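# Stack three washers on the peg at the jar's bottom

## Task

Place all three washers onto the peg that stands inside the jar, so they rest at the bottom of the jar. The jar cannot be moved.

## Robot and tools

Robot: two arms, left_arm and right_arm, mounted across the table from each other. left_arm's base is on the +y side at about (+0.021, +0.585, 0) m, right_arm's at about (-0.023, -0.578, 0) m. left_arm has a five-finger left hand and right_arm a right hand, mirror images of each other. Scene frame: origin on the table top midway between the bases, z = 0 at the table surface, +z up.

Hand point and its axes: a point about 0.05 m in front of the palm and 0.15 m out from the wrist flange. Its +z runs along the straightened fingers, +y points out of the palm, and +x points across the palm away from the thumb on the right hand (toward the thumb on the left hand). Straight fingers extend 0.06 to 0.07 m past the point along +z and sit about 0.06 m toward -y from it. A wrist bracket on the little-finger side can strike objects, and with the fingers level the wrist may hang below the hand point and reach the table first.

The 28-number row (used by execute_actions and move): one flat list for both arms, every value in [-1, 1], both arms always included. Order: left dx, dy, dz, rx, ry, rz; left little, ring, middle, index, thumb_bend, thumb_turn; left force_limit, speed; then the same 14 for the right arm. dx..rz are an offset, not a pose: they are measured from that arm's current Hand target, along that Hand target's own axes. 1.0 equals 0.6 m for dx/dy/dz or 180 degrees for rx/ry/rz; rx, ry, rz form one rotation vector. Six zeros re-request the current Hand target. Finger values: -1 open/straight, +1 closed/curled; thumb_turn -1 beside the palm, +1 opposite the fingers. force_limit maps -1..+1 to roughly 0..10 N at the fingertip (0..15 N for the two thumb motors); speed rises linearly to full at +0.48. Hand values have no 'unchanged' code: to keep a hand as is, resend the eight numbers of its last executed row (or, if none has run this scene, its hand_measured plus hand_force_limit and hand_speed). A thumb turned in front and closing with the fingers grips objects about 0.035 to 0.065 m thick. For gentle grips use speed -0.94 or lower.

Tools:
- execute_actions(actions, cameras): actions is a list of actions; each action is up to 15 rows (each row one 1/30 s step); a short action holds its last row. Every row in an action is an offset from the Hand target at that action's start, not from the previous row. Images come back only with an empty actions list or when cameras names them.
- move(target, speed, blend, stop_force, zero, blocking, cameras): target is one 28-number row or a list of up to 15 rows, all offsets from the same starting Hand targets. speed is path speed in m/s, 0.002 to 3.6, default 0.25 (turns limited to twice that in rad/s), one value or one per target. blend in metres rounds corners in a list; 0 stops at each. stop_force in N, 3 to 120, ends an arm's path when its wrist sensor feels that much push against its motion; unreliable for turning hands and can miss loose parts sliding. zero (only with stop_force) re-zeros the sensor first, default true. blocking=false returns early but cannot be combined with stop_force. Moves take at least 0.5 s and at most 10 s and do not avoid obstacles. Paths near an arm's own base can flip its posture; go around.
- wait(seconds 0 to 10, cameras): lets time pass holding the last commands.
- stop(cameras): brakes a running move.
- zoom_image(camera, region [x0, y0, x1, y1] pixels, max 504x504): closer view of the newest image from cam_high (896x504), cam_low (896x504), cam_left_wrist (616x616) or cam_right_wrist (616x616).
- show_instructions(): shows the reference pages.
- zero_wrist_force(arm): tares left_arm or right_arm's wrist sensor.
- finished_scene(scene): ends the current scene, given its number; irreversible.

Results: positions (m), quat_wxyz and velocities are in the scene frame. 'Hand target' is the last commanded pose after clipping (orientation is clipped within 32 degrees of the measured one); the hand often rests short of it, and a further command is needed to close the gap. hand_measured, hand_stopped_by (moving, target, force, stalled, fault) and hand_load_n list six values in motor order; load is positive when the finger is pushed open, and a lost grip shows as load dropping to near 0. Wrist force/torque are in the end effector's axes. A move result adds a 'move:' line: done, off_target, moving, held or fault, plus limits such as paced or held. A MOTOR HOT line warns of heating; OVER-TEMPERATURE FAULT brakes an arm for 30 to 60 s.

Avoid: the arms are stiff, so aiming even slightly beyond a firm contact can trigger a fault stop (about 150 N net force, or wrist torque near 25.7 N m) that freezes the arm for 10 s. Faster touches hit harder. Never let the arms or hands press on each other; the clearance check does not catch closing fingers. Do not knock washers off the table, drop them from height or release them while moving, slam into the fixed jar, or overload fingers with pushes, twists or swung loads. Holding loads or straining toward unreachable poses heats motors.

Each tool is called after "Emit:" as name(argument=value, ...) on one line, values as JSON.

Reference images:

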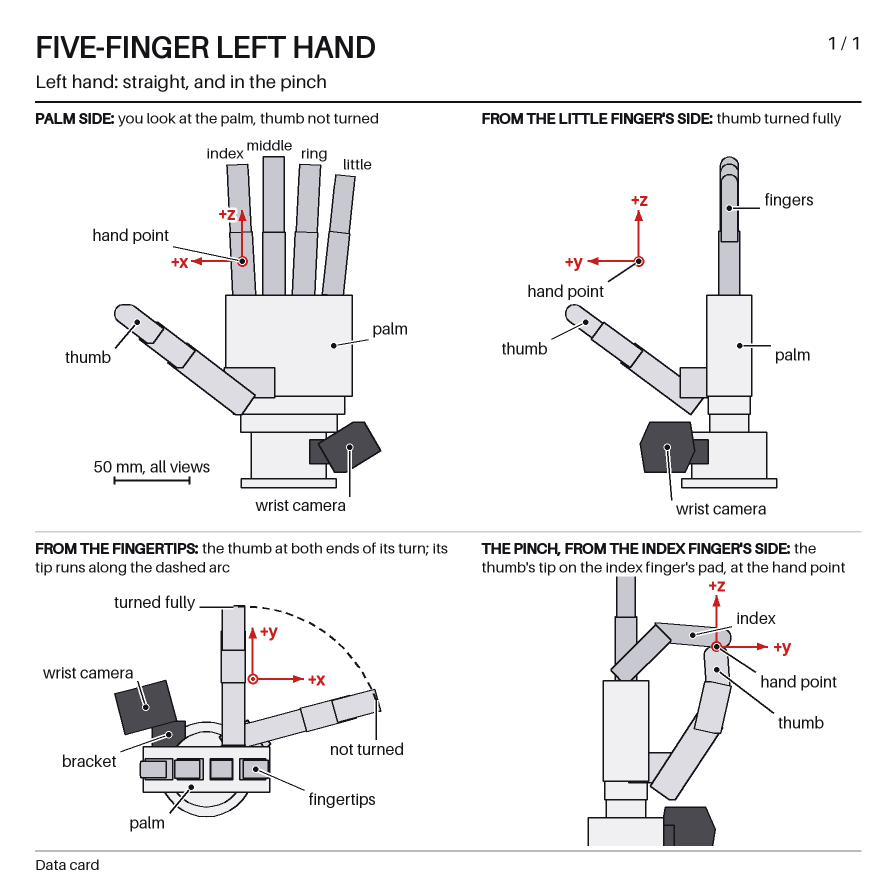

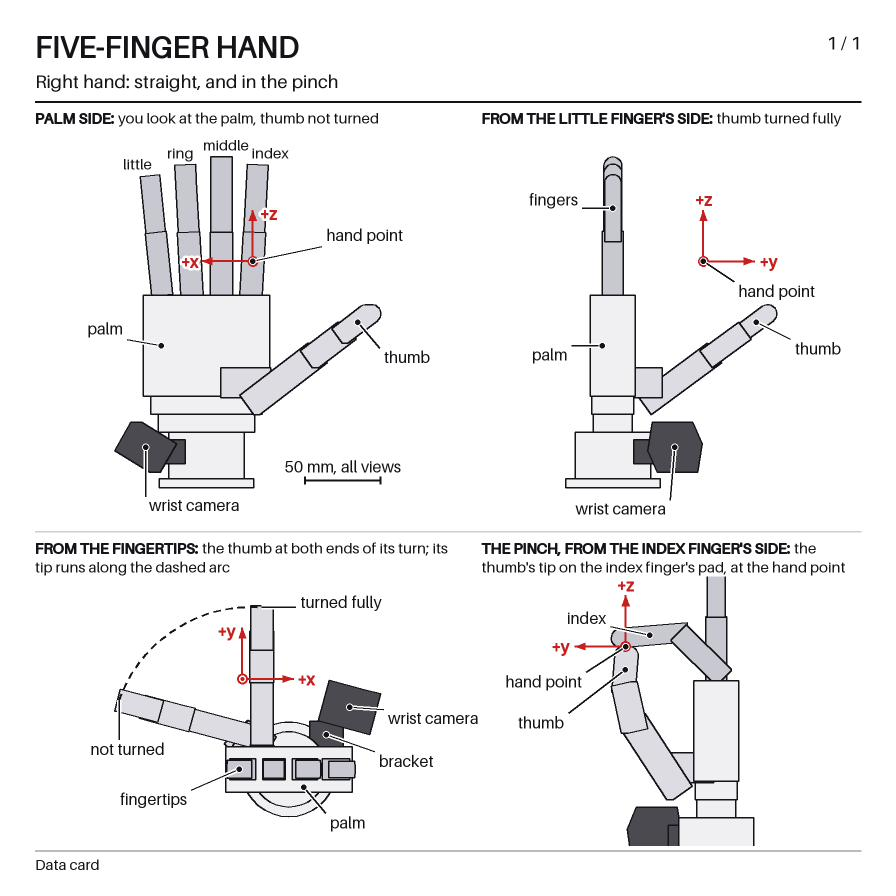

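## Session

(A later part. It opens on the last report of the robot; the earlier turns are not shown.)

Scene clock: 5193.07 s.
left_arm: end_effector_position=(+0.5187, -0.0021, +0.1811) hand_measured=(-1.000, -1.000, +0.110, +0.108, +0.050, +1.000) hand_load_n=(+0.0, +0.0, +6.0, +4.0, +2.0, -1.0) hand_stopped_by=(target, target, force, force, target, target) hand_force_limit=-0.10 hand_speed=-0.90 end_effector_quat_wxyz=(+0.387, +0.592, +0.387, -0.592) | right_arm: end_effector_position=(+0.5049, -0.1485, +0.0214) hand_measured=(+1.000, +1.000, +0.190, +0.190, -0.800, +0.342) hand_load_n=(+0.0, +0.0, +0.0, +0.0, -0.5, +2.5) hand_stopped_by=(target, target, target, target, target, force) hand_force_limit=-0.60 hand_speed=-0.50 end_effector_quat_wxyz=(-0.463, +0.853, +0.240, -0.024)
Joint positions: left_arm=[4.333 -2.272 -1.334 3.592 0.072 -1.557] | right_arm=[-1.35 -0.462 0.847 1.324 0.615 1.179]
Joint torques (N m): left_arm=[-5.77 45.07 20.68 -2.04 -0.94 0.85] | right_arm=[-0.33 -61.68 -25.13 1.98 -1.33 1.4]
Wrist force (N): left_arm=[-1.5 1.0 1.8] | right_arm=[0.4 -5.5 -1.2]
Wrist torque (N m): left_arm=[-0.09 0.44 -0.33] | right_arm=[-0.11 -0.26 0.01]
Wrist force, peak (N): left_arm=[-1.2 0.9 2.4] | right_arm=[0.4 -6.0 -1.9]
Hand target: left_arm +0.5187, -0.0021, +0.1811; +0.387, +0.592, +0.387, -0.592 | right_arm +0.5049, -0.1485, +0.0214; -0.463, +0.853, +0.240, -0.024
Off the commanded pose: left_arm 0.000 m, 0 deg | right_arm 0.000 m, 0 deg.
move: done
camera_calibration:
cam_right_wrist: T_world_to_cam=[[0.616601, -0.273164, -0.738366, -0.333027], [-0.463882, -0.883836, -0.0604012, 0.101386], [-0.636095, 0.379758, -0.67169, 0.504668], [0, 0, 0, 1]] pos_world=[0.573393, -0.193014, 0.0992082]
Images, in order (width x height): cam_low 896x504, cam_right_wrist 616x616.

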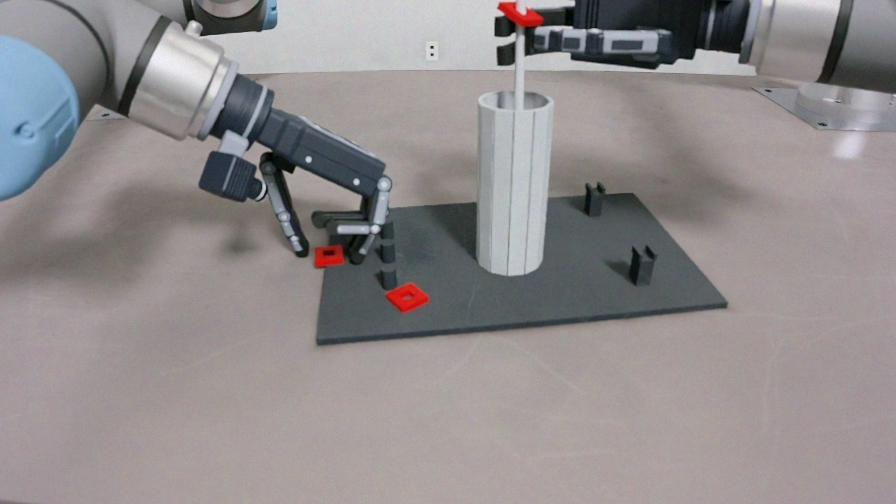

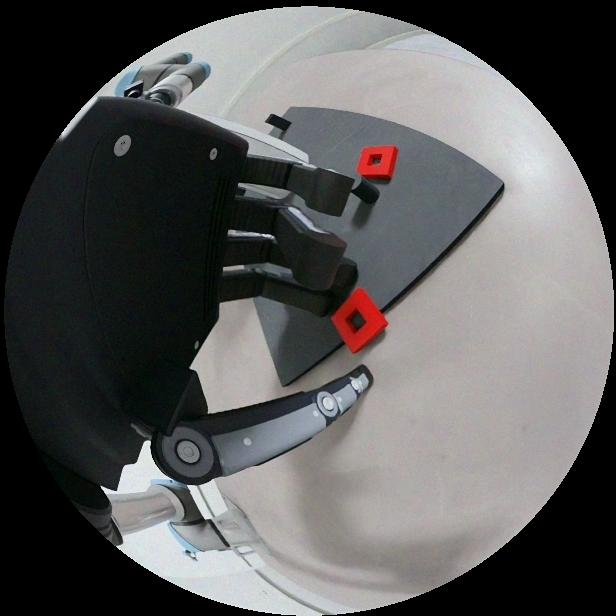

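Emit:
move(target=[0,0,0,0,0,0,-1,-1,0.61,0.61,0.05,1,-0.1,-0.9,0.0018,-0.0080,-0.0057,0,0,0,1,1,0.19,0.19,-0.8,0.342,-0.6,-0.5], speed=0.03)

Emit:
move(target=[0,0,0,0,0,0,-1,-1,0.61,0.61,0.05,1,-0.1,-0.9,0,0.0002,0,0,0,0,1,1,0.19,0.19,-0.76,0.72,-0.6,-0.5], speed=0.03)

Emit:
move(target=[0,0,0,0,0,0,-1,-1,0.61,0.61,0.05,1,-0.1,-0.9,-0.0019,0.0083,0.0060,0,0,0,1,1,0.19,0.19,-0.76,0.72,-0.6,-0.5], speed=0.01, stop_force=3, cameras=["cam_right_wrist","cam_low"])

Emit:
zoom_image(camera="cam_right_wrist", region=[260, 200, 480, 420])

Emit:
zoom_image(camera="cam_low", region=[270, 180, 410, 320])

Scene clock: 5220.97 s.
left_arm: end_effector_position=(+0.5187, -0.0021, +0.1811) hand_measured=(-1.000, -1.000, +0.110, +0.108, +0.050, +1.000) hand_load_n=(+0.0, +0.0, +5.5, +3.5, +2.0, -1.5) hand_stopped_by=(target, target, force, force, target, target) hand_force_limit=-0.10 hand_speed=-0.90 end_effector_quat_wxyz=(+0.387, +0.592, +0.387, -0.592) | right_arm: end_effector_position=(+0.5049, -0.1485, +0.0275) hand_measured=(+1.000, +1.000, +0.190, +0.190, -0.800, +0.342) hand_load_n=(+0.0, +0.0, +0.0, +0.0, +0.0, +0.0) hand_stopped_by=(target, target, target, target, target, target) hand_force_limit=-0.60 hand_speed=-0.50 end_effector_quat_wxyz=(-0.463, +0.853, +0.240, -0.024)
Joint positions: left_arm=[4.333 -2.272 -1.334 3.592 0.072 -1.557] | right_arm=[-1.35 -0.469 0.845 1.333 0.615 1.179]
Joint torques (N m): left_arm=[-5.38 45.12 20.33 -1.99 -0.95 0.94] | right_arm=[5.64 -55.94 -24 2.56 -1.72 2.02]
Wrist force (N): left_arm=[-1.2 0.8 2.1] | right_arm=[1.2 -1.6 0.9]
Wrist torque (N m): left_arm=[-0.14 0.40 -0.29] | right_arm=[0.11 -0.23 -0.08]
Wrist force, peak (N): left_arm=[-1.5 1.0 2.1] | right_arm=[0.5 -6.3 -1.7]
Hand target: left_arm +0.5187, -0.0021, +0.1811; +0.387, +0.592, +0.387, -0.592 | right_arm +0.5049, -0.1485, +0.0274; -0.463, +0.853, +0.240, -0.024
Off the commanded pose: left_arm 0.000 m, 0 deg | right_arm 0.000 m, 0 deg.
move: done

Scene clock: 5221.67 s.
left_arm: end_effector_position=(+0.5187, -0.0021, +0.1811) hand_measured=(-1.000, -1.000, +0.110, +0.108, +0.050, +1.000) hand_load_n=(+0.0, +0.0, +5.5, +4.0, +2.0, -1.5) hand_stopped_by=(target, target, force, force, target, target) hand_force_limit=-0.10 hand_speed=-0.90 end_effector_quat_wxyz=(+0.387, +0.592, +0.387, -0.592) | right_arm: end_effector_position=(+0.5049, -0.1485, +0.0273) hand_measured=(+1.000, +1.000, +0.190, +0.190, -0.760, +0.720) hand_load_n=(+0.0, +0.0, +0.0, +0.0, +0.0, +0.0) hand_stopped_by=(target, target, target, target, target, target) hand_force_limit=-0.60 hand_speed=-0.50 end_effector_quat_wxyz=(-0.463, +0.853, +0.240, -0.024)
Joint positions: left_arm=[4.333 -2.272 -1.334 3.592 0.072 -1.557] | right_arm=[-1.35 -0.468 0.845 1.333 0.615 1.179]
Joint torques (N m): left_arm=[-5.32 44.48 20.78 -1.98 -0.95 0.94] | right_arm=[-8.68 -49.65 -25.51 1.45 -1.21 -2.48]
Wrist force (N): left_arm=[-1.1 0.9 1.9] | right_arm=[1.2 -2.1 1.1]
Wrist torque (N m): left_arm=[-0.12 0.39 -0.29] | right_arm=[0.03 -0.24 -0.08]
Wrist force, peak (N): left_arm=[-1.3 0.8 2.1] | right_arm=[1.4 -2.2 1.0]
Hand target: left_arm +0.5187, -0.0021, +0.1811; +0.387, +0.592, +0.387, -0.592 | right_arm +0.5050, -0.1485, +0.0273; -0.463, +0.853, +0.240, -0.024
Off the commanded pose: left_arm 0.000 m, 0 deg | right_arm 0.000 m, 0 deg.
move: done

Scene clock: 5223.23 s.
left_arm: end_effector_position=(+0.5187, -0.0021, +0.1811) hand_measured=(-1.000, -1.000, +0.110, +0.108, +0.050, +1.000) hand_load_n=(+0.0, +0.0, +5.5, +4.0, +2.0, -1.0) hand_stopped_by=(target, target, force, force, target, target) hand_force_limit=-0.10 hand_speed=-0.90 end_effector_quat_wxyz=(+0.387, +0.592, +0.387, -0.592) | right_arm: end_effector_position=(+0.5049, -0.1485, +0.0210) hand_measured=(+1.000, +1.000, +0.190, +0.190, -0.760, +0.720) hand_load_n=(+0.0, +0.0, -0.5, +0.0, +0.0, +0.0) hand_stopped_by=(target, target, target, target, target, target) hand_force_limit=-0.60 hand_speed=-0.50 end_effector_quat_wxyz=(-0.463, +0.853, +0.240, -0.024)
Joint positions: left_arm=[4.333 -2.272 -1.334 3.592 0.072 -1.557] | right_arm=[-1.35 -0.461 0.847 1.324 0.615 1.179]
Joint torques (N m): left_arm=[-5.2 45.68 20.51 -2.03 -1.04 0.84] | right_arm=[0.11 -64.92 -13.83 3.3 0.06 2.17]
Wrist force (N): left_arm=[-1.4 0.8 1.6] | right_arm=[1.3 -2.8 0.2]
Wrist torque (N m): left_arm=[-0.11 0.43 -0.31] | right_arm=[0.09 -0.21 -0.10]
Wrist force, peak (N): left_arm=[-1.4 1.0 2.1] | right_arm=[1.3 -3.3 0.4]
Hand target: left_arm +0.5187, -0.0021, +0.1811; +0.387, +0.592, +0.387, -0.592 | right_arm +0.5049, -0.1485, +0.0210; -0.463, +0.853, +0.240, -0.024
Off the commanded pose: left_arm 0.000 m, 0 deg | right_arm 0.000 m, 0 deg.
move: done
camera_calibration:
cam_right_wrist: T_world_to_cam=[[0.616571, -0.273179, -0.738386, -0.333334], [-0.463955, -0.883794, -0.0604398, 0.101328], [-0.63607, 0.379843, -0.671665, 0.504437], [0, 0, 0, 1]] pos_world=[0.573393, -0.193114, 0.0988082]
Images, in order (width x height): cam_low 896x504, cam_right_wrist 616x616.

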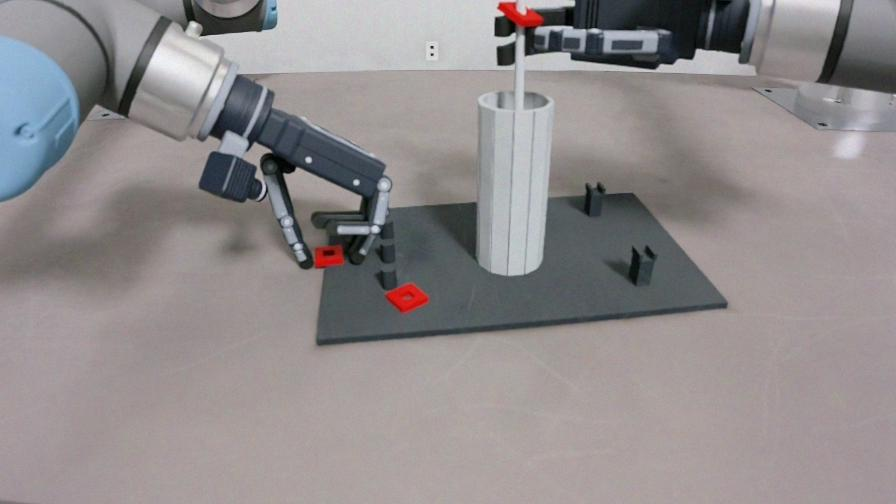

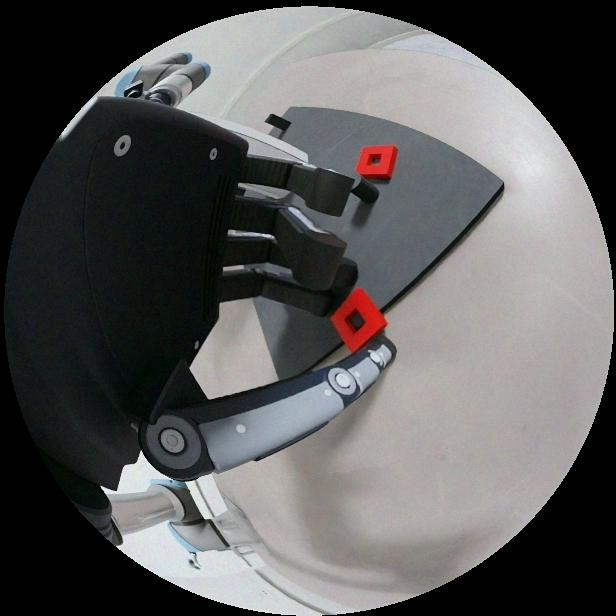

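Scaled by 2.291 from the camera's 616x616 image, which has a finer 880x880 frame.

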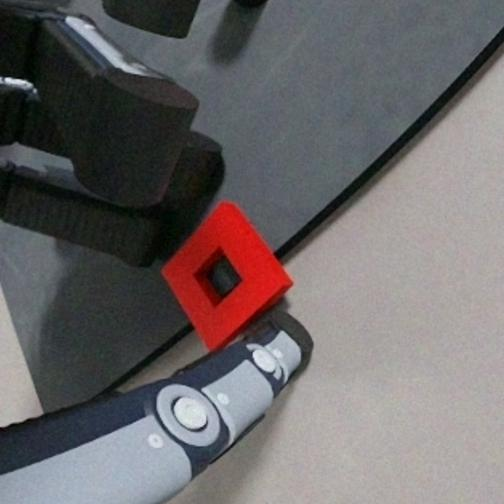

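Scaled by 3.600.

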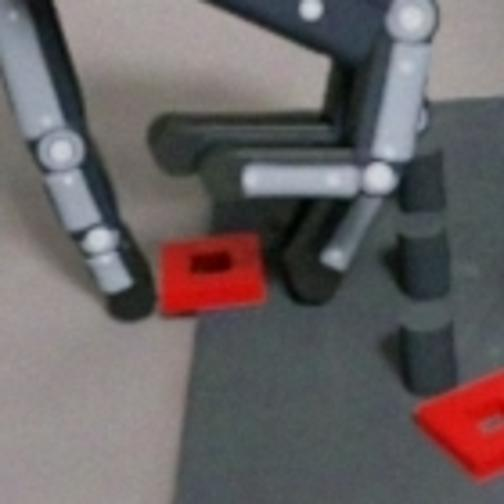

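Emit:
move(target=[0,0,0,0,0,0,-1,-1,0.61,0.61,0.05,1,-0.1,-0.9,-0.0005,0.0022,-0.0042,0,0,0,1,1,0.19,0.19,-0.76,0.72,-0.6,-0.5], speed=0.01, stop_force=3)

Emit:
move(target=[0,0,0,0,0,0,-1,-1,0.61,0.61,0.05,1,-0.1,-0.9,0,0,0,0,0,0,1,1,0.19,0.19,-0.45,0.72,-0.6,-0.95], speed=0.03, cameras=["cam_right_wrist","cam_low"])

Emit:
zoom_image(camera="cam_right_wrist", region=[260, 200, 480, 420])

Emit:
zoom_image(camera="cam_low", region=[270, 180, 410, 320])

Scene clock: 5243.27 s.
left_arm: end_effector_position=(+0.5187, -0.0021, +0.1811) hand_measured=(-1.000, -1.000, +0.110, +0.108, +0.050, +1.000) hand_load_n=(+0.0, +0.0, +5.5, +4.0, +2.0, -1.5) hand_stopped_by=(target, target, force, force, target, target) hand_force_limit=-0.10 hand_speed=-0.90 end_effector_quat_wxyz=(+0.387, +0.592, +0.387, -0.592) | right_arm: end_effector_position=(+0.5059, -0.1512, +0.0214) hand_measured=(+1.000, +1.000, +0.190, +0.190, -0.760, +0.720) hand_load_n=(+0.0, +0.0, +0.0, +0.0, +0.0, +0.0) hand_stopped_by=(target, target, target, target, target, target) hand_force_limit=-0.60 hand_speed=-0.50 end_effector_quat_wxyz=(-0.463, +0.853, +0.240, -0.024)
Joint positions: left_arm=[4.333 -2.272 -1.334 3.592 0.072 -1.557] | right_arm=[-1.355 -0.462 0.85 1.328 0.615 1.172]
Joint torques (N m): left_arm=[-5.03 44.93 20.48 -2 -1.09 0.86] | right_arm=[5.5 -62.25 -14.44 1.75 -0.87 2]
Wrist force (N): left_arm=[-1.2 1.0 1.8] | right_arm=[1.0 -2.2 0.8]
Wrist torque (N m): left_arm=[-0.10 0.40 -0.30] | right_arm=[0.02 -0.20 -0.07]
Wrist force, peak (N): left_arm=[-1.4 1.4 2.3] | right_arm=[1.6 -3.3 0.6]
Hand target: left_arm +0.5187, -0.0021, +0.1811; +0.387, +0.592, +0.387, -0.592 | right_arm +0.5059, -0.1512, +0.0214; -0.463, +0.853, +0.240, -0.024
Off the commanded pose: left_arm 0.000 m, 0 deg | right_arm 0.000 m, 0 deg.
move: done

Scene clock: 5245.57 s.
left_arm: end_effector_position=(+0.5187, -0.0021, +0.1811) hand_measured=(-1.000, -1.000, +0.110, +0.108, +0.050, +1.000) hand_load_n=(+0.0, +0.0, +5.5, +4.0, +2.0, -1.0) hand_stopped_by=(target, target, force, force, target, target) hand_force_limit=-0.10 hand_speed=-0.90 end_effector_quat_wxyz=(+0.387, +0.592, +0.387, -0.592) | right_arm: end_effector_position=(+0.5059, -0.1512, +0.0214) hand_measured=(+1.000, +1.000, +0.190, +0.190, -0.610, +0.720) hand_load_n=(+0.0, +0.0, +1.0, +1.0, +3.0, +0.0) hand_stopped_by=(target, target, target, target, force, target) hand_force_limit=-0.60 hand_speed=-0.95 end_effector_quat_wxyz=(-0.463, +0.853, +0.240, -0.024)
Joint positions: left_arm=[4.333 -2.272 -1.334 3.592 0.072 -1.557] | right_arm=[-1.355 -0.462 0.85 1.328 0.615 1.172]
Joint torques (N m): left_arm=[-4.96 45.63 20.57 -2.11 -0.86 0.92] | right_arm=[5.95 -54.52 -24.5 1.59 -1.91 2.33]
Wrist force (N): left_arm=[-1.1 0.7 1.7] | right_arm=[1.1 -2.1 1.1]
Wrist torque (N m): left_arm=[-0.13 0.40 -0.29] | right_arm=[0.04 -0.22 -0.07]
Wrist force, peak (N): left_arm=[-1.2 1.2 2.3] | right_arm=[1.2 -2.4 1.0]
Hand target: left_arm +0.5187, -0.0021, +0.1811; +0.387, +0.592, +0.387, -0.592 | right_arm +0.5059, -0.1512, +0.0214; -0.463, +0.853, +0.240, -0.024
Off the commanded pose: left_arm 0.000 m, 0 deg | right_arm 0.000 m, 0 deg.
move: done
camera_calibration:
cam_right_wrist: T_world_to_cam=[[0.616584, -0.273154, -0.738384, -0.334333], [-0.463938, -0.883802, -0.0604603, 0.0993741], [-0.63607, 0.379844, -0.671665, 0.506304], [0, 0, 0, 1]] pos_world=[0.574293, -0.195814, 0.0992082]
Images, in order (width x height): cam_low 896x504, cam_right_wrist 616x616.

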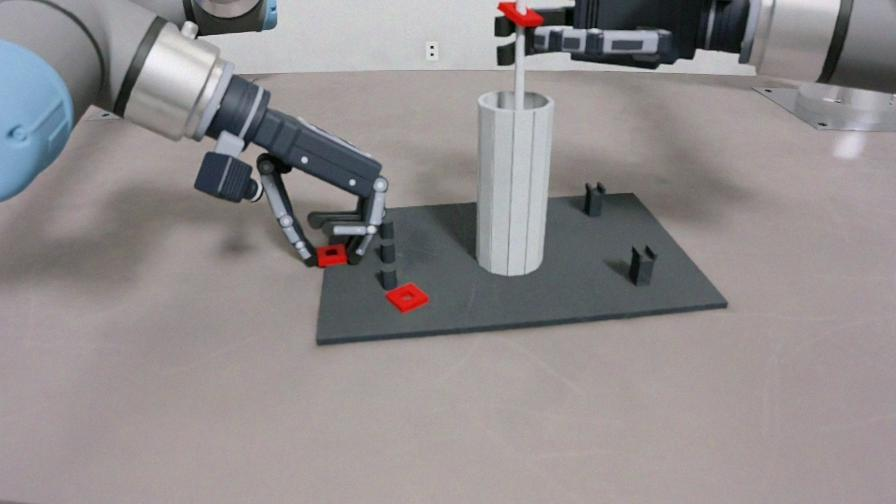

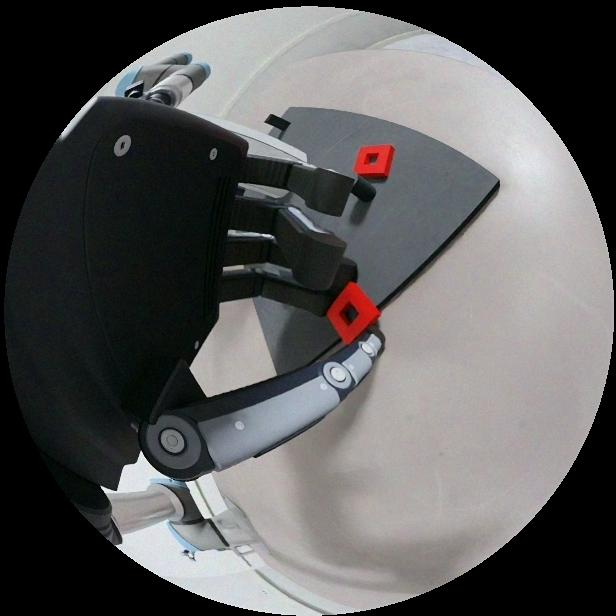

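Scaled by 2.291 from the camera's 616x616 image, which has a finer 880x880 frame.

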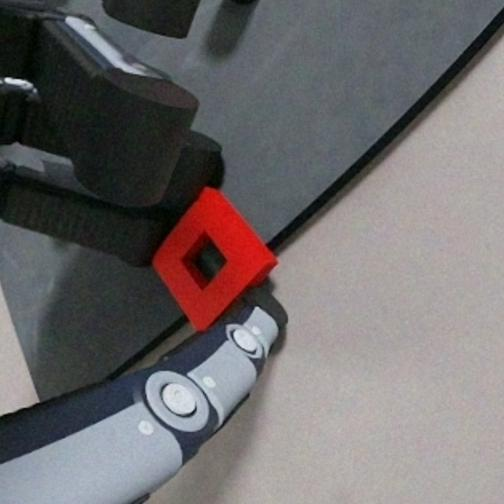

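Scaled by 3.600.

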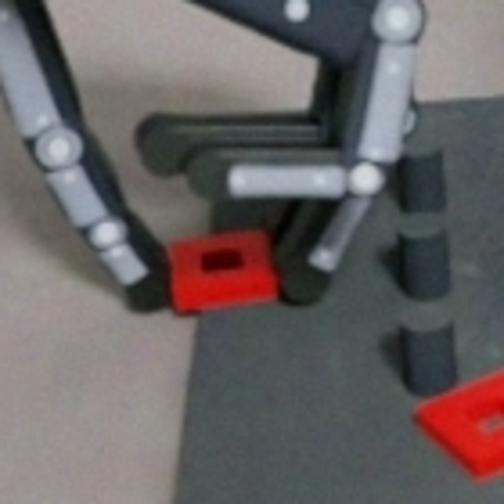

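Emit:
move(target=[0,0,0,0,0,0,-1,-1,0.61,0.61,0.05,1,-0.1,-0.9,0.006,-0.0267,-0.0190,0,0,0,1,1,0.19,0.19,-0.45,0.72,-0.6,-0.95], speed=0.02, cameras=["cam_right_wrist","cam_low"])

Emit:
zoom_image(camera="cam_low", region=[270, 160, 410, 300])

Emit:
zoom_image(camera="cam_right_wrist", region=[280, 240, 430, 390])

Scene clock: 5259.40 s.
left_arm: end_effector_position=(+0.5187, -0.0021, +0.1811) hand_measured=(-1.000, -1.000, +0.110, +0.108, +0.050, +1.000) hand_load_n=(+0.0, +0.0, +5.5, +4.0, +2.0, -1.5) hand_stopped_by=(target, target, force, force, target, target) hand_force_limit=-0.10 hand_speed=-0.90 end_effector_quat_wxyz=(+0.387, +0.592, +0.387, -0.592) | right_arm: end_effector_position=(+0.5058, -0.1512, +0.0415) hand_measured=(+1.000, +1.000, +0.190, +0.190, -0.610, +0.720) hand_load_n=(+0.0, +0.5, +1.0, +1.5, +3.0, +0.0) hand_stopped_by=(target, target, target, target, force, target) hand_force_limit=-0.60 hand_speed=-0.95 end_effector_quat_wxyz=(-0.463, +0.853, +0.240, -0.024)
Joint positions: left_arm=[4.333 -2.272 -1.334 3.592 0.072 -1.557] | right_arm=[-1.355 -0.485 0.841 1.359 0.615 1.172]
Joint torques (N m): left_arm=[-4.77 45.74 20.38 -1.95 -0.97 0.89] | right_arm=[7.2 -52.26 -21.24 1.75 -1.95 1.93]
Wrist force (N): left_arm=[-1.1 1.0 1.8] | right_arm=[1.1 -1.5 1.2]
Wrist torque (N m): left_arm=[-0.10 0.40 -0.30] | right_arm=[0.10 -0.24 -0.04]
Wrist force, peak (N): left_arm=[-1.4 1.2 2.2] | right_arm=[1.0 -2.6 1.0]
Hand target: left_arm +0.5187, -0.0021, +0.1811; +0.387, +0.592, +0.387, -0.592 | right_arm +0.5058, -0.1512, +0.0414; -0.463, +0.853, +0.240, -0.024
Off the commanded pose: left_arm 0.000 m, 0 deg | right_arm 0.000 m, 0 deg.
move: done
camera_calibration:
cam_right_wrist: T_world_to_cam=[[0.616571, -0.273179, -0.738386, -0.319462], [-0.463955, -0.883794, -0.0604398, 0.100686], [-0.63607, 0.379843, -0.671665, 0.519766], [0, 0, 0, 1]] pos_world=[0.574293, -0.195714, 0.119308]
Images, in order (width x height): cam_low 896x504, cam_right_wrist 616x616.

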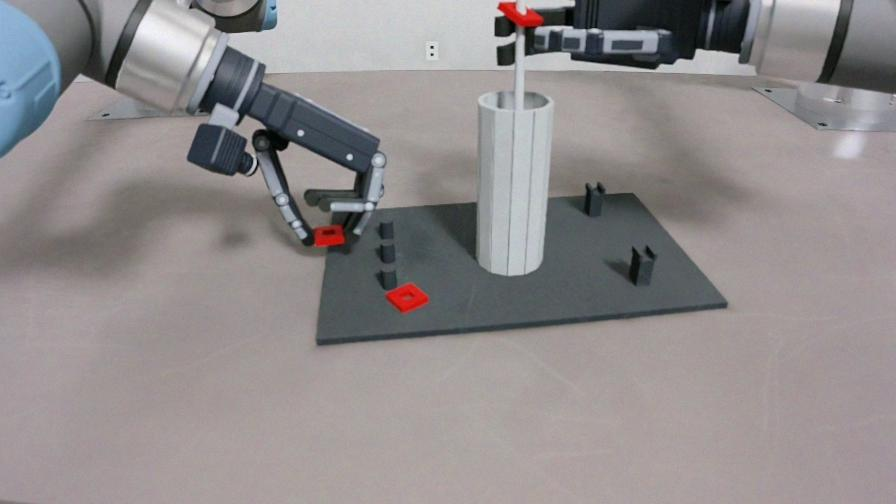

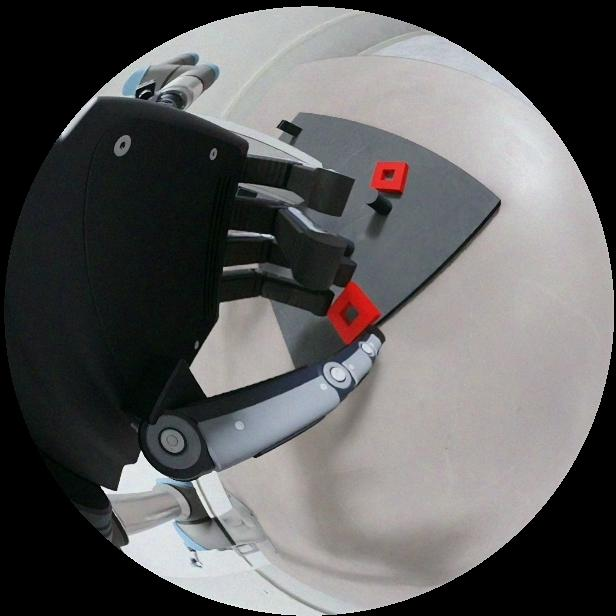

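Scaled by 3.600.

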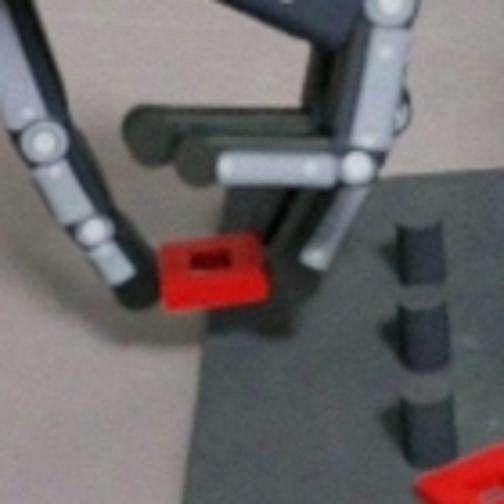

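Scaled by 3.360 from the camera's 616x616 image, which has a finer 880x880 frame.

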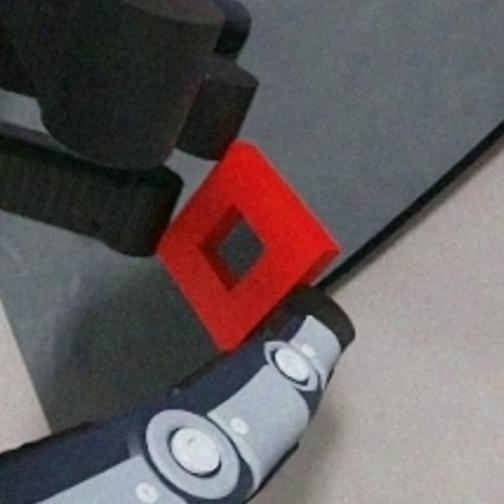

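Emit:
move(target=[[0,0,0,0,0,0,-1,-1,0.61,0.61,0.05,1,-0.1,-0.9,0.0748,-0.3318,-0.2367,0,0,0,1,1,0.19,0.19,-0.45,0.72,-0.6,-0.95],[0,0,0,0,0,0,-1,-1,0.61,0.61,0.05,1,-0.1,-0.9,0.1500,-0.4265,-0.0655,-0.0562,0.2491,0.1777,1,1,0.19,0.19,-0.45,0.72,-0.6,-0.95]], speed=0.12, blend=0.02, cameras=["cam_right_wrist","cam_left_wrist"])

Emit:
zoom_image(camera="cam_right_wrist", region=[300, 230, 460, 390])

Scene clock: 5313.03 s.
left_arm: end_effector_position=(+0.5187, -0.0021, +0.1811) hand_measured=(-1.000, -1.000, +0.110, +0.108, +0.050, +1.000) hand_load_n=(+0.0, +0.0, +5.5, +4.0, +2.0, -1.5) hand_stopped_by=(target, target, force, force, target, target) hand_force_limit=-0.10 hand_speed=-0.90 end_effector_quat_wxyz=(+0.387, +0.592, +0.387, -0.592) | right_arm: end_effector_position=(+0.4966, -0.0259, +0.2851) hand_measured=(+1.000, +1.000, +0.190, +0.190, -0.610, +0.720) hand_load_n=(+0.0, +0.0, +1.0, +1.5, +3.0, +0.0) hand_stopped_by=(target, target, target, target, force, target) hand_force_limit=-0.60 hand_speed=-0.95 end_effector_quat_wxyz=(+0.420, -0.866, +0.189, -0.196)
Joint positions: left_arm=[4.333 -2.272 -1.334 3.592 0.072 -1.557] | right_arm=[-1.047 -0.939 0.796 0.787 1.255 2.69]
Joint torques (N m): left_arm=[-4.15 45.2 20.29 -2.01 -0.85 0.77] | right_arm=[-8.44 -39.83 -16.66 1.67 -0.77 -1.81]
Wrist force (N): left_arm=[-1.0 0.8 1.6] | right_arm=[1.2 -1.7 1.2]
Wrist torque (N m): left_arm=[-0.11 0.38 -0.29] | right_arm=[0.05 -0.28 -0.07]
Wrist force, peak (N): left_arm=[-1.7 1.4 2.0] | right_arm=[1.2 -2.3 1.5]
Hand target: left_arm +0.5187, -0.0021, +0.1811; +0.387, +0.592, +0.387, -0.592 | right_arm +0.4966, -0.0259, +0.2850; -0.420, +0.866, -0.189, +0.196
Off the commanded pose: left_arm 0.000 m, 0 deg | right_arm 0.000 m, 0 deg.
move: done
camera_calibration:
cam_left_wrist: T_world_to_cam=[[-0.879944, 0.413099, -0.234623, 0.49568], [0.411328, 0.415359, -0.811348, -0.0686615], [-0.237714, -0.810448, -0.535412, 0.33316], [0, 0, 0, 1]] pos_world=[0.54361, 0.0937635, 0.238968]
cam_right_wrist: T_world_to_cam=[[0.118479, -0.663621, -0.738627, 0.137694], [-0.992111, -0.109802, -0.0604873, 0.504187], [-0.0409622, 0.739967, -0.671395, 0.343625], [0, 0, 0, 1]] pos_world=[0.497971, -0.107534, 0.362909]
Images, in order (width x height): cam_left_wrist 616x616, cam_right_wrist 616x616.

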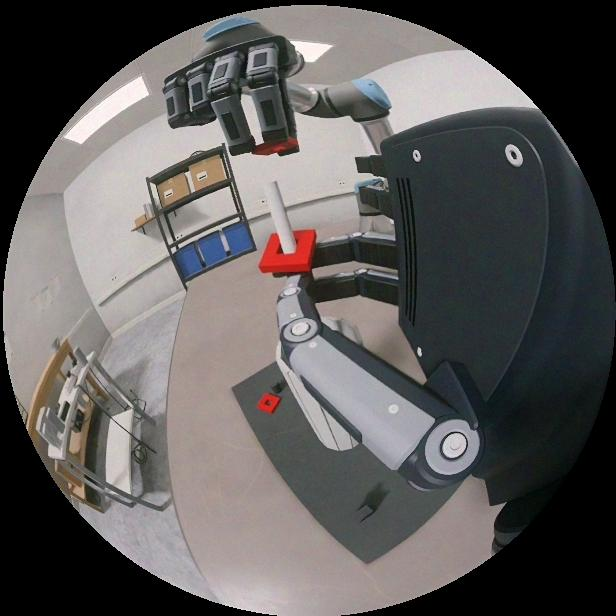

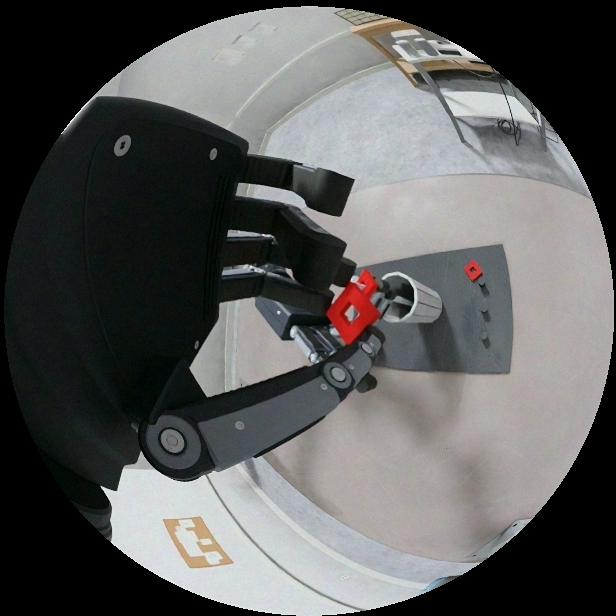

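Scaled by 3.150 from the camera's 616x616 image, which has a finer 880x880 frame.

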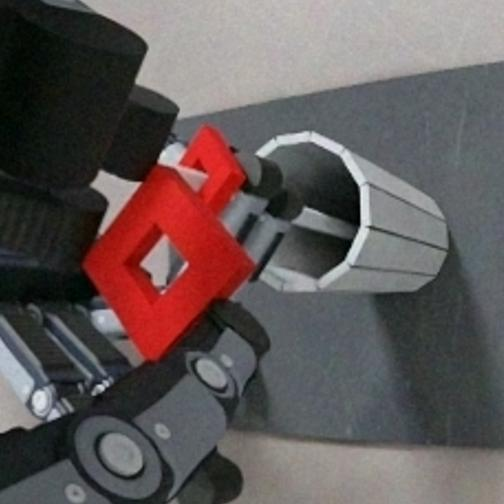

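Emit:
move(target=[0,0,0,0,0,0,-1,-1,0.61,0.61,0.05,1,-0.1,-0.9,-0.0030,-0.0255,0.0645,0,0,0,1,1,0.19,0.19,-0.45,0.72,-0.6,-0.95], speed=0.05, stop_force=4, cameras=["cam_right_wrist","cam_left_wrist"])

Emit:
zoom_image(camera="cam_left_wrist", region=[220, 110, 340, 230])

Emit:
zoom_image(camera="cam_right_wrist", region=[310, 275, 390, 355])

Scene clock: 5324.57 s.
left_arm: end_effector_position=(+0.5187, -0.0021, +0.1811) hand_measured=(-1.000, -1.000, +0.110, +0.108, +0.050, +1.000) hand_load_n=(+0.0, +0.0, +5.5, +4.0, +2.0, -1.0) hand_stopped_by=(target, target, force, force, target, target) hand_force_limit=-0.10 hand_speed=-0.90 end_effector_quat_wxyz=(+0.387, +0.592, +0.387, -0.592) | right_arm: end_effector_position=(+0.5168, +0.0090, +0.2748) hand_measured=(+1.000, +1.000, +0.190, +0.190, -0.610, +0.720) hand_load_n=(+0.0, +0.0, +1.0, +1.5, +2.5, +0.0) hand_stopped_by=(target, target, target, target, force, target) hand_force_limit=-0.60 hand_speed=-0.95 end_effector_quat_wxyz=(+0.420, -0.866, +0.189, -0.196)
Joint positions: left_arm=[4.333 -2.272 -1.334 3.592 0.072 -1.557] | right_arm=[-1.015 -0.803 0.589 0.852 1.281 2.711]
Joint torques (N m): left_arm=[-3.19 45.18 20.07 -2 -0.87 0.9] | right_arm=[-9.33 -59.78 -9.5 -1.47 -1.81 -2.54]
Wrist force (N): left_arm=[-1.0 0.7 1.8] | right_arm=[1.3 -1.2 1.3]
Wrist torque (N m): left_arm=[-0.14 0.39 -0.29] | right_arm=[0.16 -0.32 -0.15]
Wrist force, peak (N): left_arm=[-1.6 0.8 2.2] | right_arm=[1.6 -1.5 1.6]
Hand target: left_arm +0.5187, -0.0021, +0.1811; +0.387, +0.592, +0.387, -0.592 | right_arm +0.5168, +0.0090, +0.2748; -0.420, +0.866, -0.189, +0.196
Off the commanded pose: left_arm 0.000 m, 0 deg | right_arm 0.000 m, 0 deg.
move: done
camera_calibration:
cam_left_wrist: T_world_to_cam=[[-0.879944, 0.413099, -0.234623, 0.49568], [0.411328, 0.415359, -0.811348, -0.0686615], [-0.237714, -0.810448, -0.535412, 0.33316], [0, 0, 0, 1]] pos_world=[0.54361, 0.0937635, 0.238968]
cam_right_wrist: T_world_to_cam=[[0.118281, -0.663748, -0.738544, 0.150917], [-0.992135, -0.109679, -0.0603236, 0.5274], [-0.0409635, 0.739871, -0.671501, 0.311743], [0, 0, 0, 1]] pos_world=[0.518171, -0.0726338, 0.352609]
Images, in order (width x height): cam_left_wrist 616x616, cam_right_wrist 616x616.

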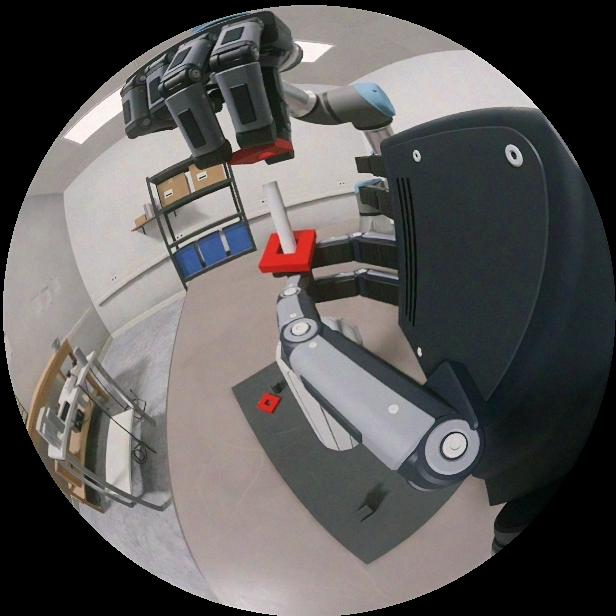

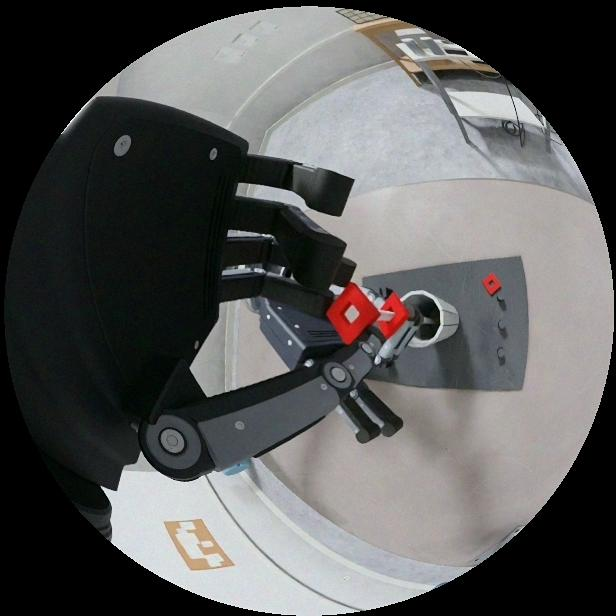

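Scaled by 4.200 from the camera's 616x616 image, which has a finer 880x880 frame.

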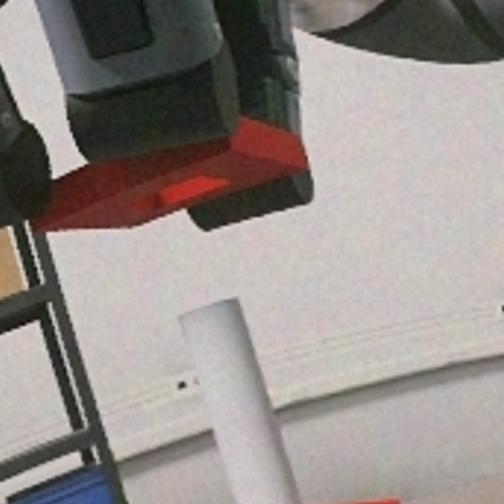

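Scaled by 6.300 from the camera's 616x616 image, which has a finer 880x880 frame.

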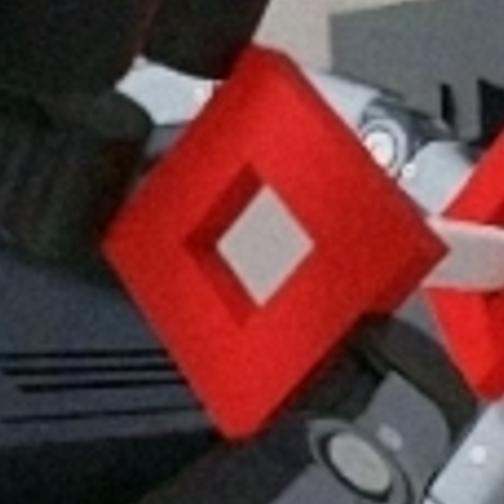

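I'll continue by threading W2 onto the rod.

Emit:
execute_actions(actions=[], cameras=["cam_left_wrist", "cam_right_wrist"])

Scene clock: 5379.17 s.
left_arm: end_effector_position=(+0.5187, -0.0021, +0.1811) hand_measured=(-1.000, -1.000, +0.110, +0.108, +0.050, +1.000) hand_load_n=(+0.0, +0.0, +5.5, +4.0, +2.0, -1.0) hand_stopped_by=(target, target, force, force, target, target) hand_force_limit=-0.10 hand_speed=-0.90 end_effector_quat_wxyz=(+0.387, +0.592, +0.387, -0.592) | right_arm: end_effector_position=(+0.5168, +0.0090, +0.2748) hand_measured=(+1.000, +1.000, +0.190, +0.190, -0.610, +0.720) hand_load_n=(+0.0, +0.0, +1.5, +1.5, +2.5, +0.0) hand_stopped_by=(target, target, target, target, force, target) hand_force_limit=-0.60 hand_speed=-0.95 end_effector_quat_wxyz=(+0.420, -0.866, +0.189, -0.196)
Joint positions: left_arm=[4.333 -2.272 -1.334 3.592 0.072 -1.557] | right_arm=[-1.015 -0.803 0.589 0.852 1.281 2.711]
Joint velocities: within noise
Joint torques (N m): left_arm=[-2.99 45.47 20.52 -2 -0.88 0.84] | right_arm=[-10.17 -60.67 -10.18 -1.41 -1.96 -2.49]
Wrist force (N): left_arm=[-1.1 1.0 1.7] | right_arm=[1.5 -1.3 1.3]
Wrist torque (N m): left_arm=[-0.10 0.40 -0.30] | right_arm=[0.15 -0.34 -0.15]
Wrist force, peak (N): left_arm=[-1.6 1.0 2.1] | right_arm=[1.7 -1.5 1.3]
Hand target: left_arm +0.5187, -0.0021, +0.1811; +0.387, +0.592, +0.387, -0.592 | right_arm +0.5168, +0.0090, +0.2748; -0.420, +0.866, -0.189, +0.196
Off the commanded pose: left_arm 0.000 m, 0 deg | right_arm 0.000 m, 0 deg.
camera_calibration:
cam_left_wrist: T_world_to_cam=[[-0.879944, 0.413099, -0.234623, 0.49568], [0.411328, 0.415359, -0.811348, -0.0686615], [-0.237714, -0.810448, -0.535412, 0.33316], [0, 0, 0, 1]] pos_world=[0.54361, 0.0937635, 0.238968]
cam_right_wrist: T_world_to_cam=[[0.118281, -0.663748, -0.738544, 0.150917], [-0.992135, -0.109679, -0.0603236, 0.5274], [-0.0409635, 0.739871, -0.671501, 0.311743], [0, 0, 0, 1]] pos_world=[0.518171, -0.0726338, 0.352609]
Images, in order (width x height): cam_left_wrist 616x616, cam_right_wrist 616x616.

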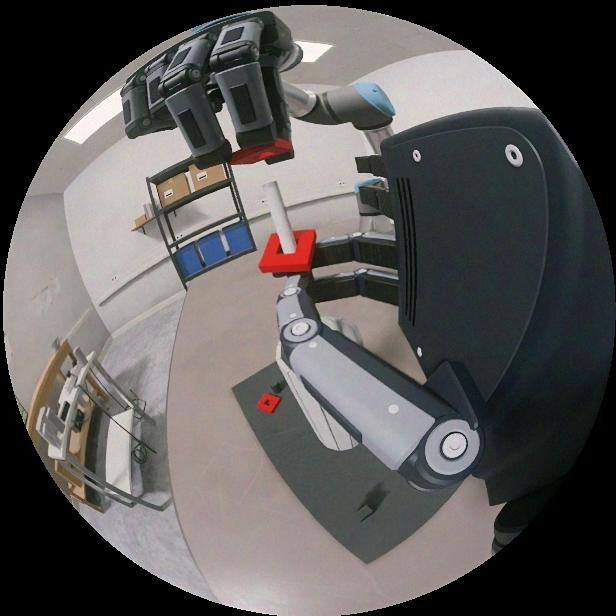

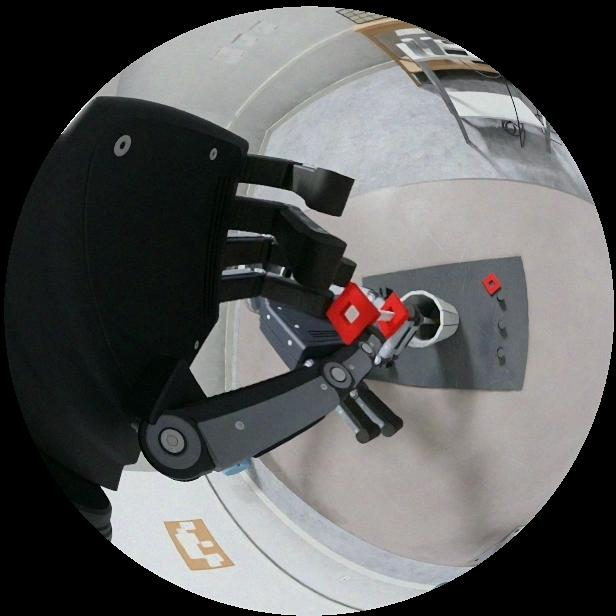

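Emit:
move(target=[0,0,0,0,0,0,-1,-1,0.61,0.61,0.05,1,-0.1,-0.9,-0.006618,0.029359,0.020944,0,0,0,1,1,0.19,0.19,-0.45,0.72,-0.6,-0.95], speed=0.015, stop_force=3, cameras=["cam_left_wrist", "cam_right_wrist"])

Scene clock: 5393.87 s.
left_arm: end_effector_position=(+0.5187, -0.0021, +0.1811) hand_measured=(-1.000, -1.000, +0.110, +0.108, +0.050, +1.000) hand_load_n=(+0.0, +0.0, +5.5, +4.0, +2.0, -1.0) hand_stopped_by=(target, target, force, force, target, target) hand_force_limit=-0.10 hand_speed=-0.90 end_effector_quat_wxyz=(+0.387, +0.592, +0.387, -0.592) | right_arm: end_effector_position=(+0.5168, +0.0090, +0.2574) hand_measured=(+1.000, +1.000, +0.190, +0.190, -0.610, +0.720) hand_load_n=(+0.5, +0.0, +1.5, +2.0, +4.0, +0.0) hand_stopped_by=(target, target, target, target, force, target) hand_force_limit=-0.60 hand_speed=-0.95 end_effector_quat_wxyz=(+0.420, -0.866, +0.189, -0.196)
Joint positions: left_arm=[4.333 -2.272 -1.334 3.592 0.072 -1.557] | right_arm=[-1.015 -0.816 0.657 0.797 1.281 2.711]
Joint torques (N m): left_arm=[-2.58 45.29 20.73 -1.86 -0.84 0.83] | right_arm=[-7.51 -43.99 -29.3 -0.62 -1.16 -1.87]
Wrist force (N): left_arm=[-1.2 1.2 1.6] | right_arm=[1.5 -1.5 1.1]
Wrist torque (N m): left_arm=[-0.06 0.39 -0.31] | right_arm=[0.10 -0.31 -0.15]
Wrist force, peak (N): left_arm=[-1.6 1.2 2.2] | right_arm=[2.6 -4.2 -0.6]
Hand target: left_arm +0.5187, -0.0021, +0.1811; +0.387, +0.592, +0.387, -0.592 | right_arm +0.5169, +0.0090, +0.2574; -0.420, +0.866, -0.189, +0.196 (not the last commanded pose)
Off the commanded pose: left_arm 0.000 m, 0 deg | right_arm 0.005 m, 0 deg.
move: contact (right_arm)
camera_calibration:
cam_left_wrist: T_world_to_cam=[[-0.879944, 0.413099, -0.234623, 0.49568], [0.411328, 0.415359, -0.811348, -0.0686615], [-0.237714, -0.810448, -0.535412, 0.33316], [0, 0, 0, 1]] pos_world=[0.54361, 0.0937635, 0.238968]
cam_right_wrist: T_world_to_cam=[[0.118211, -0.663812, -0.738499, 0.138082], [-0.992143, -0.109635, -0.0602652, 0.526338], [-0.0409606, 0.739821, -0.671556, 0.300072], [0, 0, 0, 1]] pos_world=[0.518171, -0.0726339, 0.335209]
Images, in order (width x height): cam_left_wrist 616x616, cam_right_wrist 616x616.

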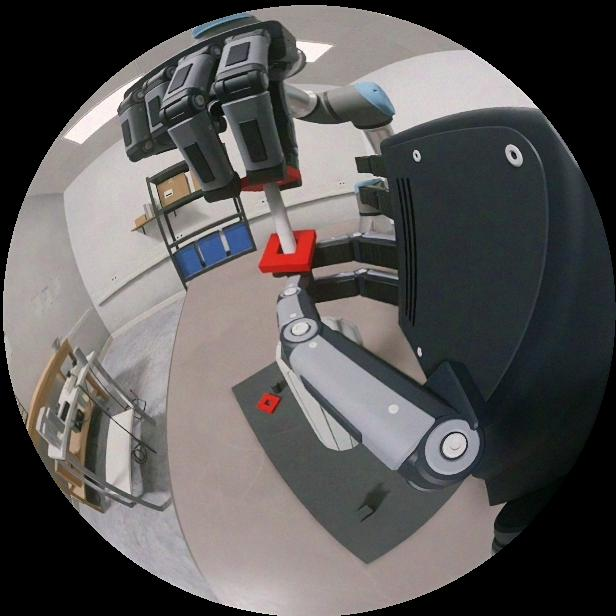

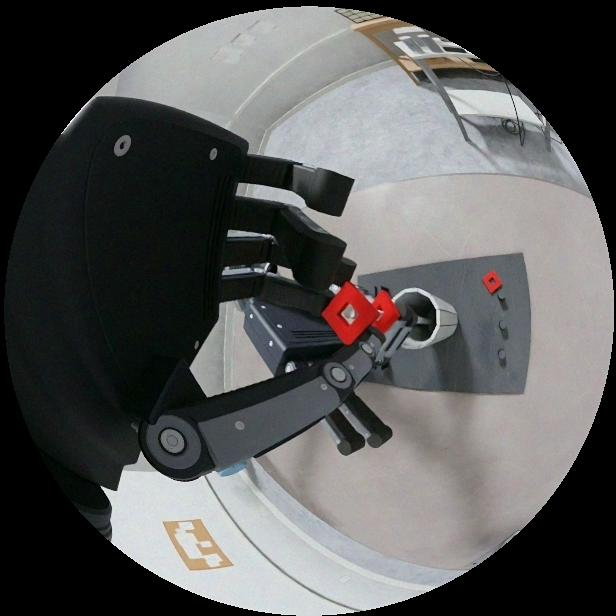

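Emit:
zoom_image(camera="cam_right_wrist", region=[310, 270, 400, 360])

Emit:
zoom_image(camera="cam_left_wrist", region=[220, 150, 340, 270])

Scaled by 5.600 from the camera's 616x616 image, which has a finer 880x880 frame.

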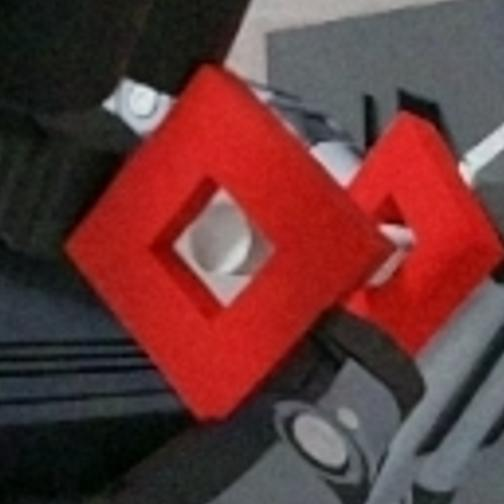

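Scaled by 4.200 from the camera's 616x616 image, which has a finer 880x880 frame.

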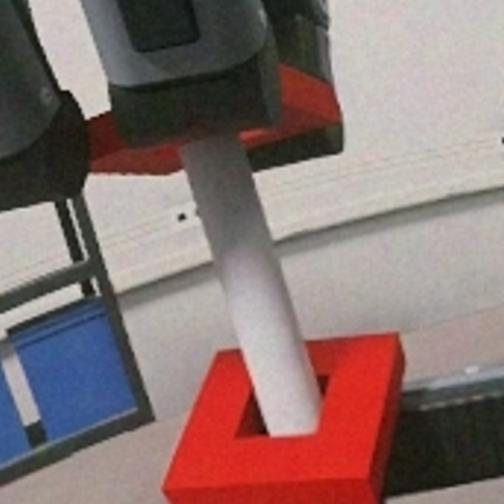

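Emit:
zoom_image(camera="cam_right_wrist", region=[270, 260, 450, 460])

Emit:
zoom_image(camera="cam_left_wrist", region=[150, 20, 420, 290])

Scaled by 2.520 from the camera's 616x616 image, which has a finer 880x880 frame.

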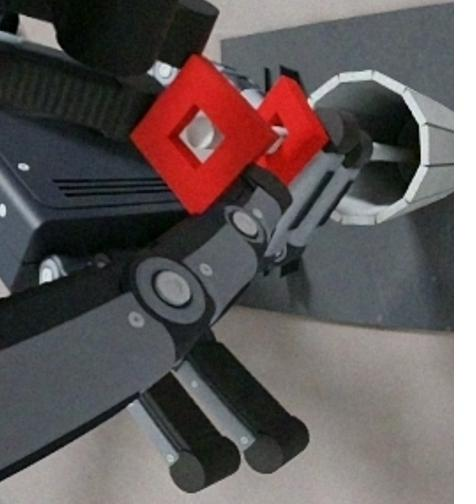

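Scaled by 1.867 from the camera's 616x616 image, which has a finer 880x880 frame.

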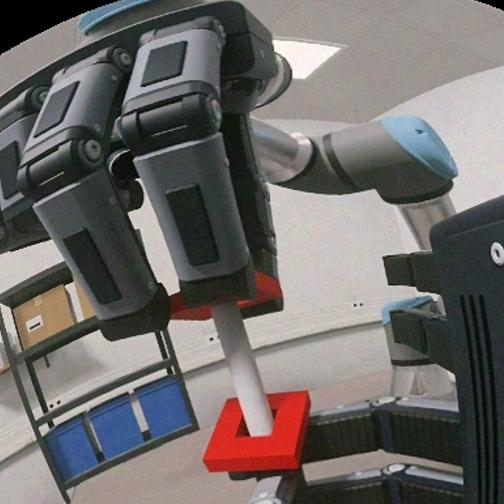

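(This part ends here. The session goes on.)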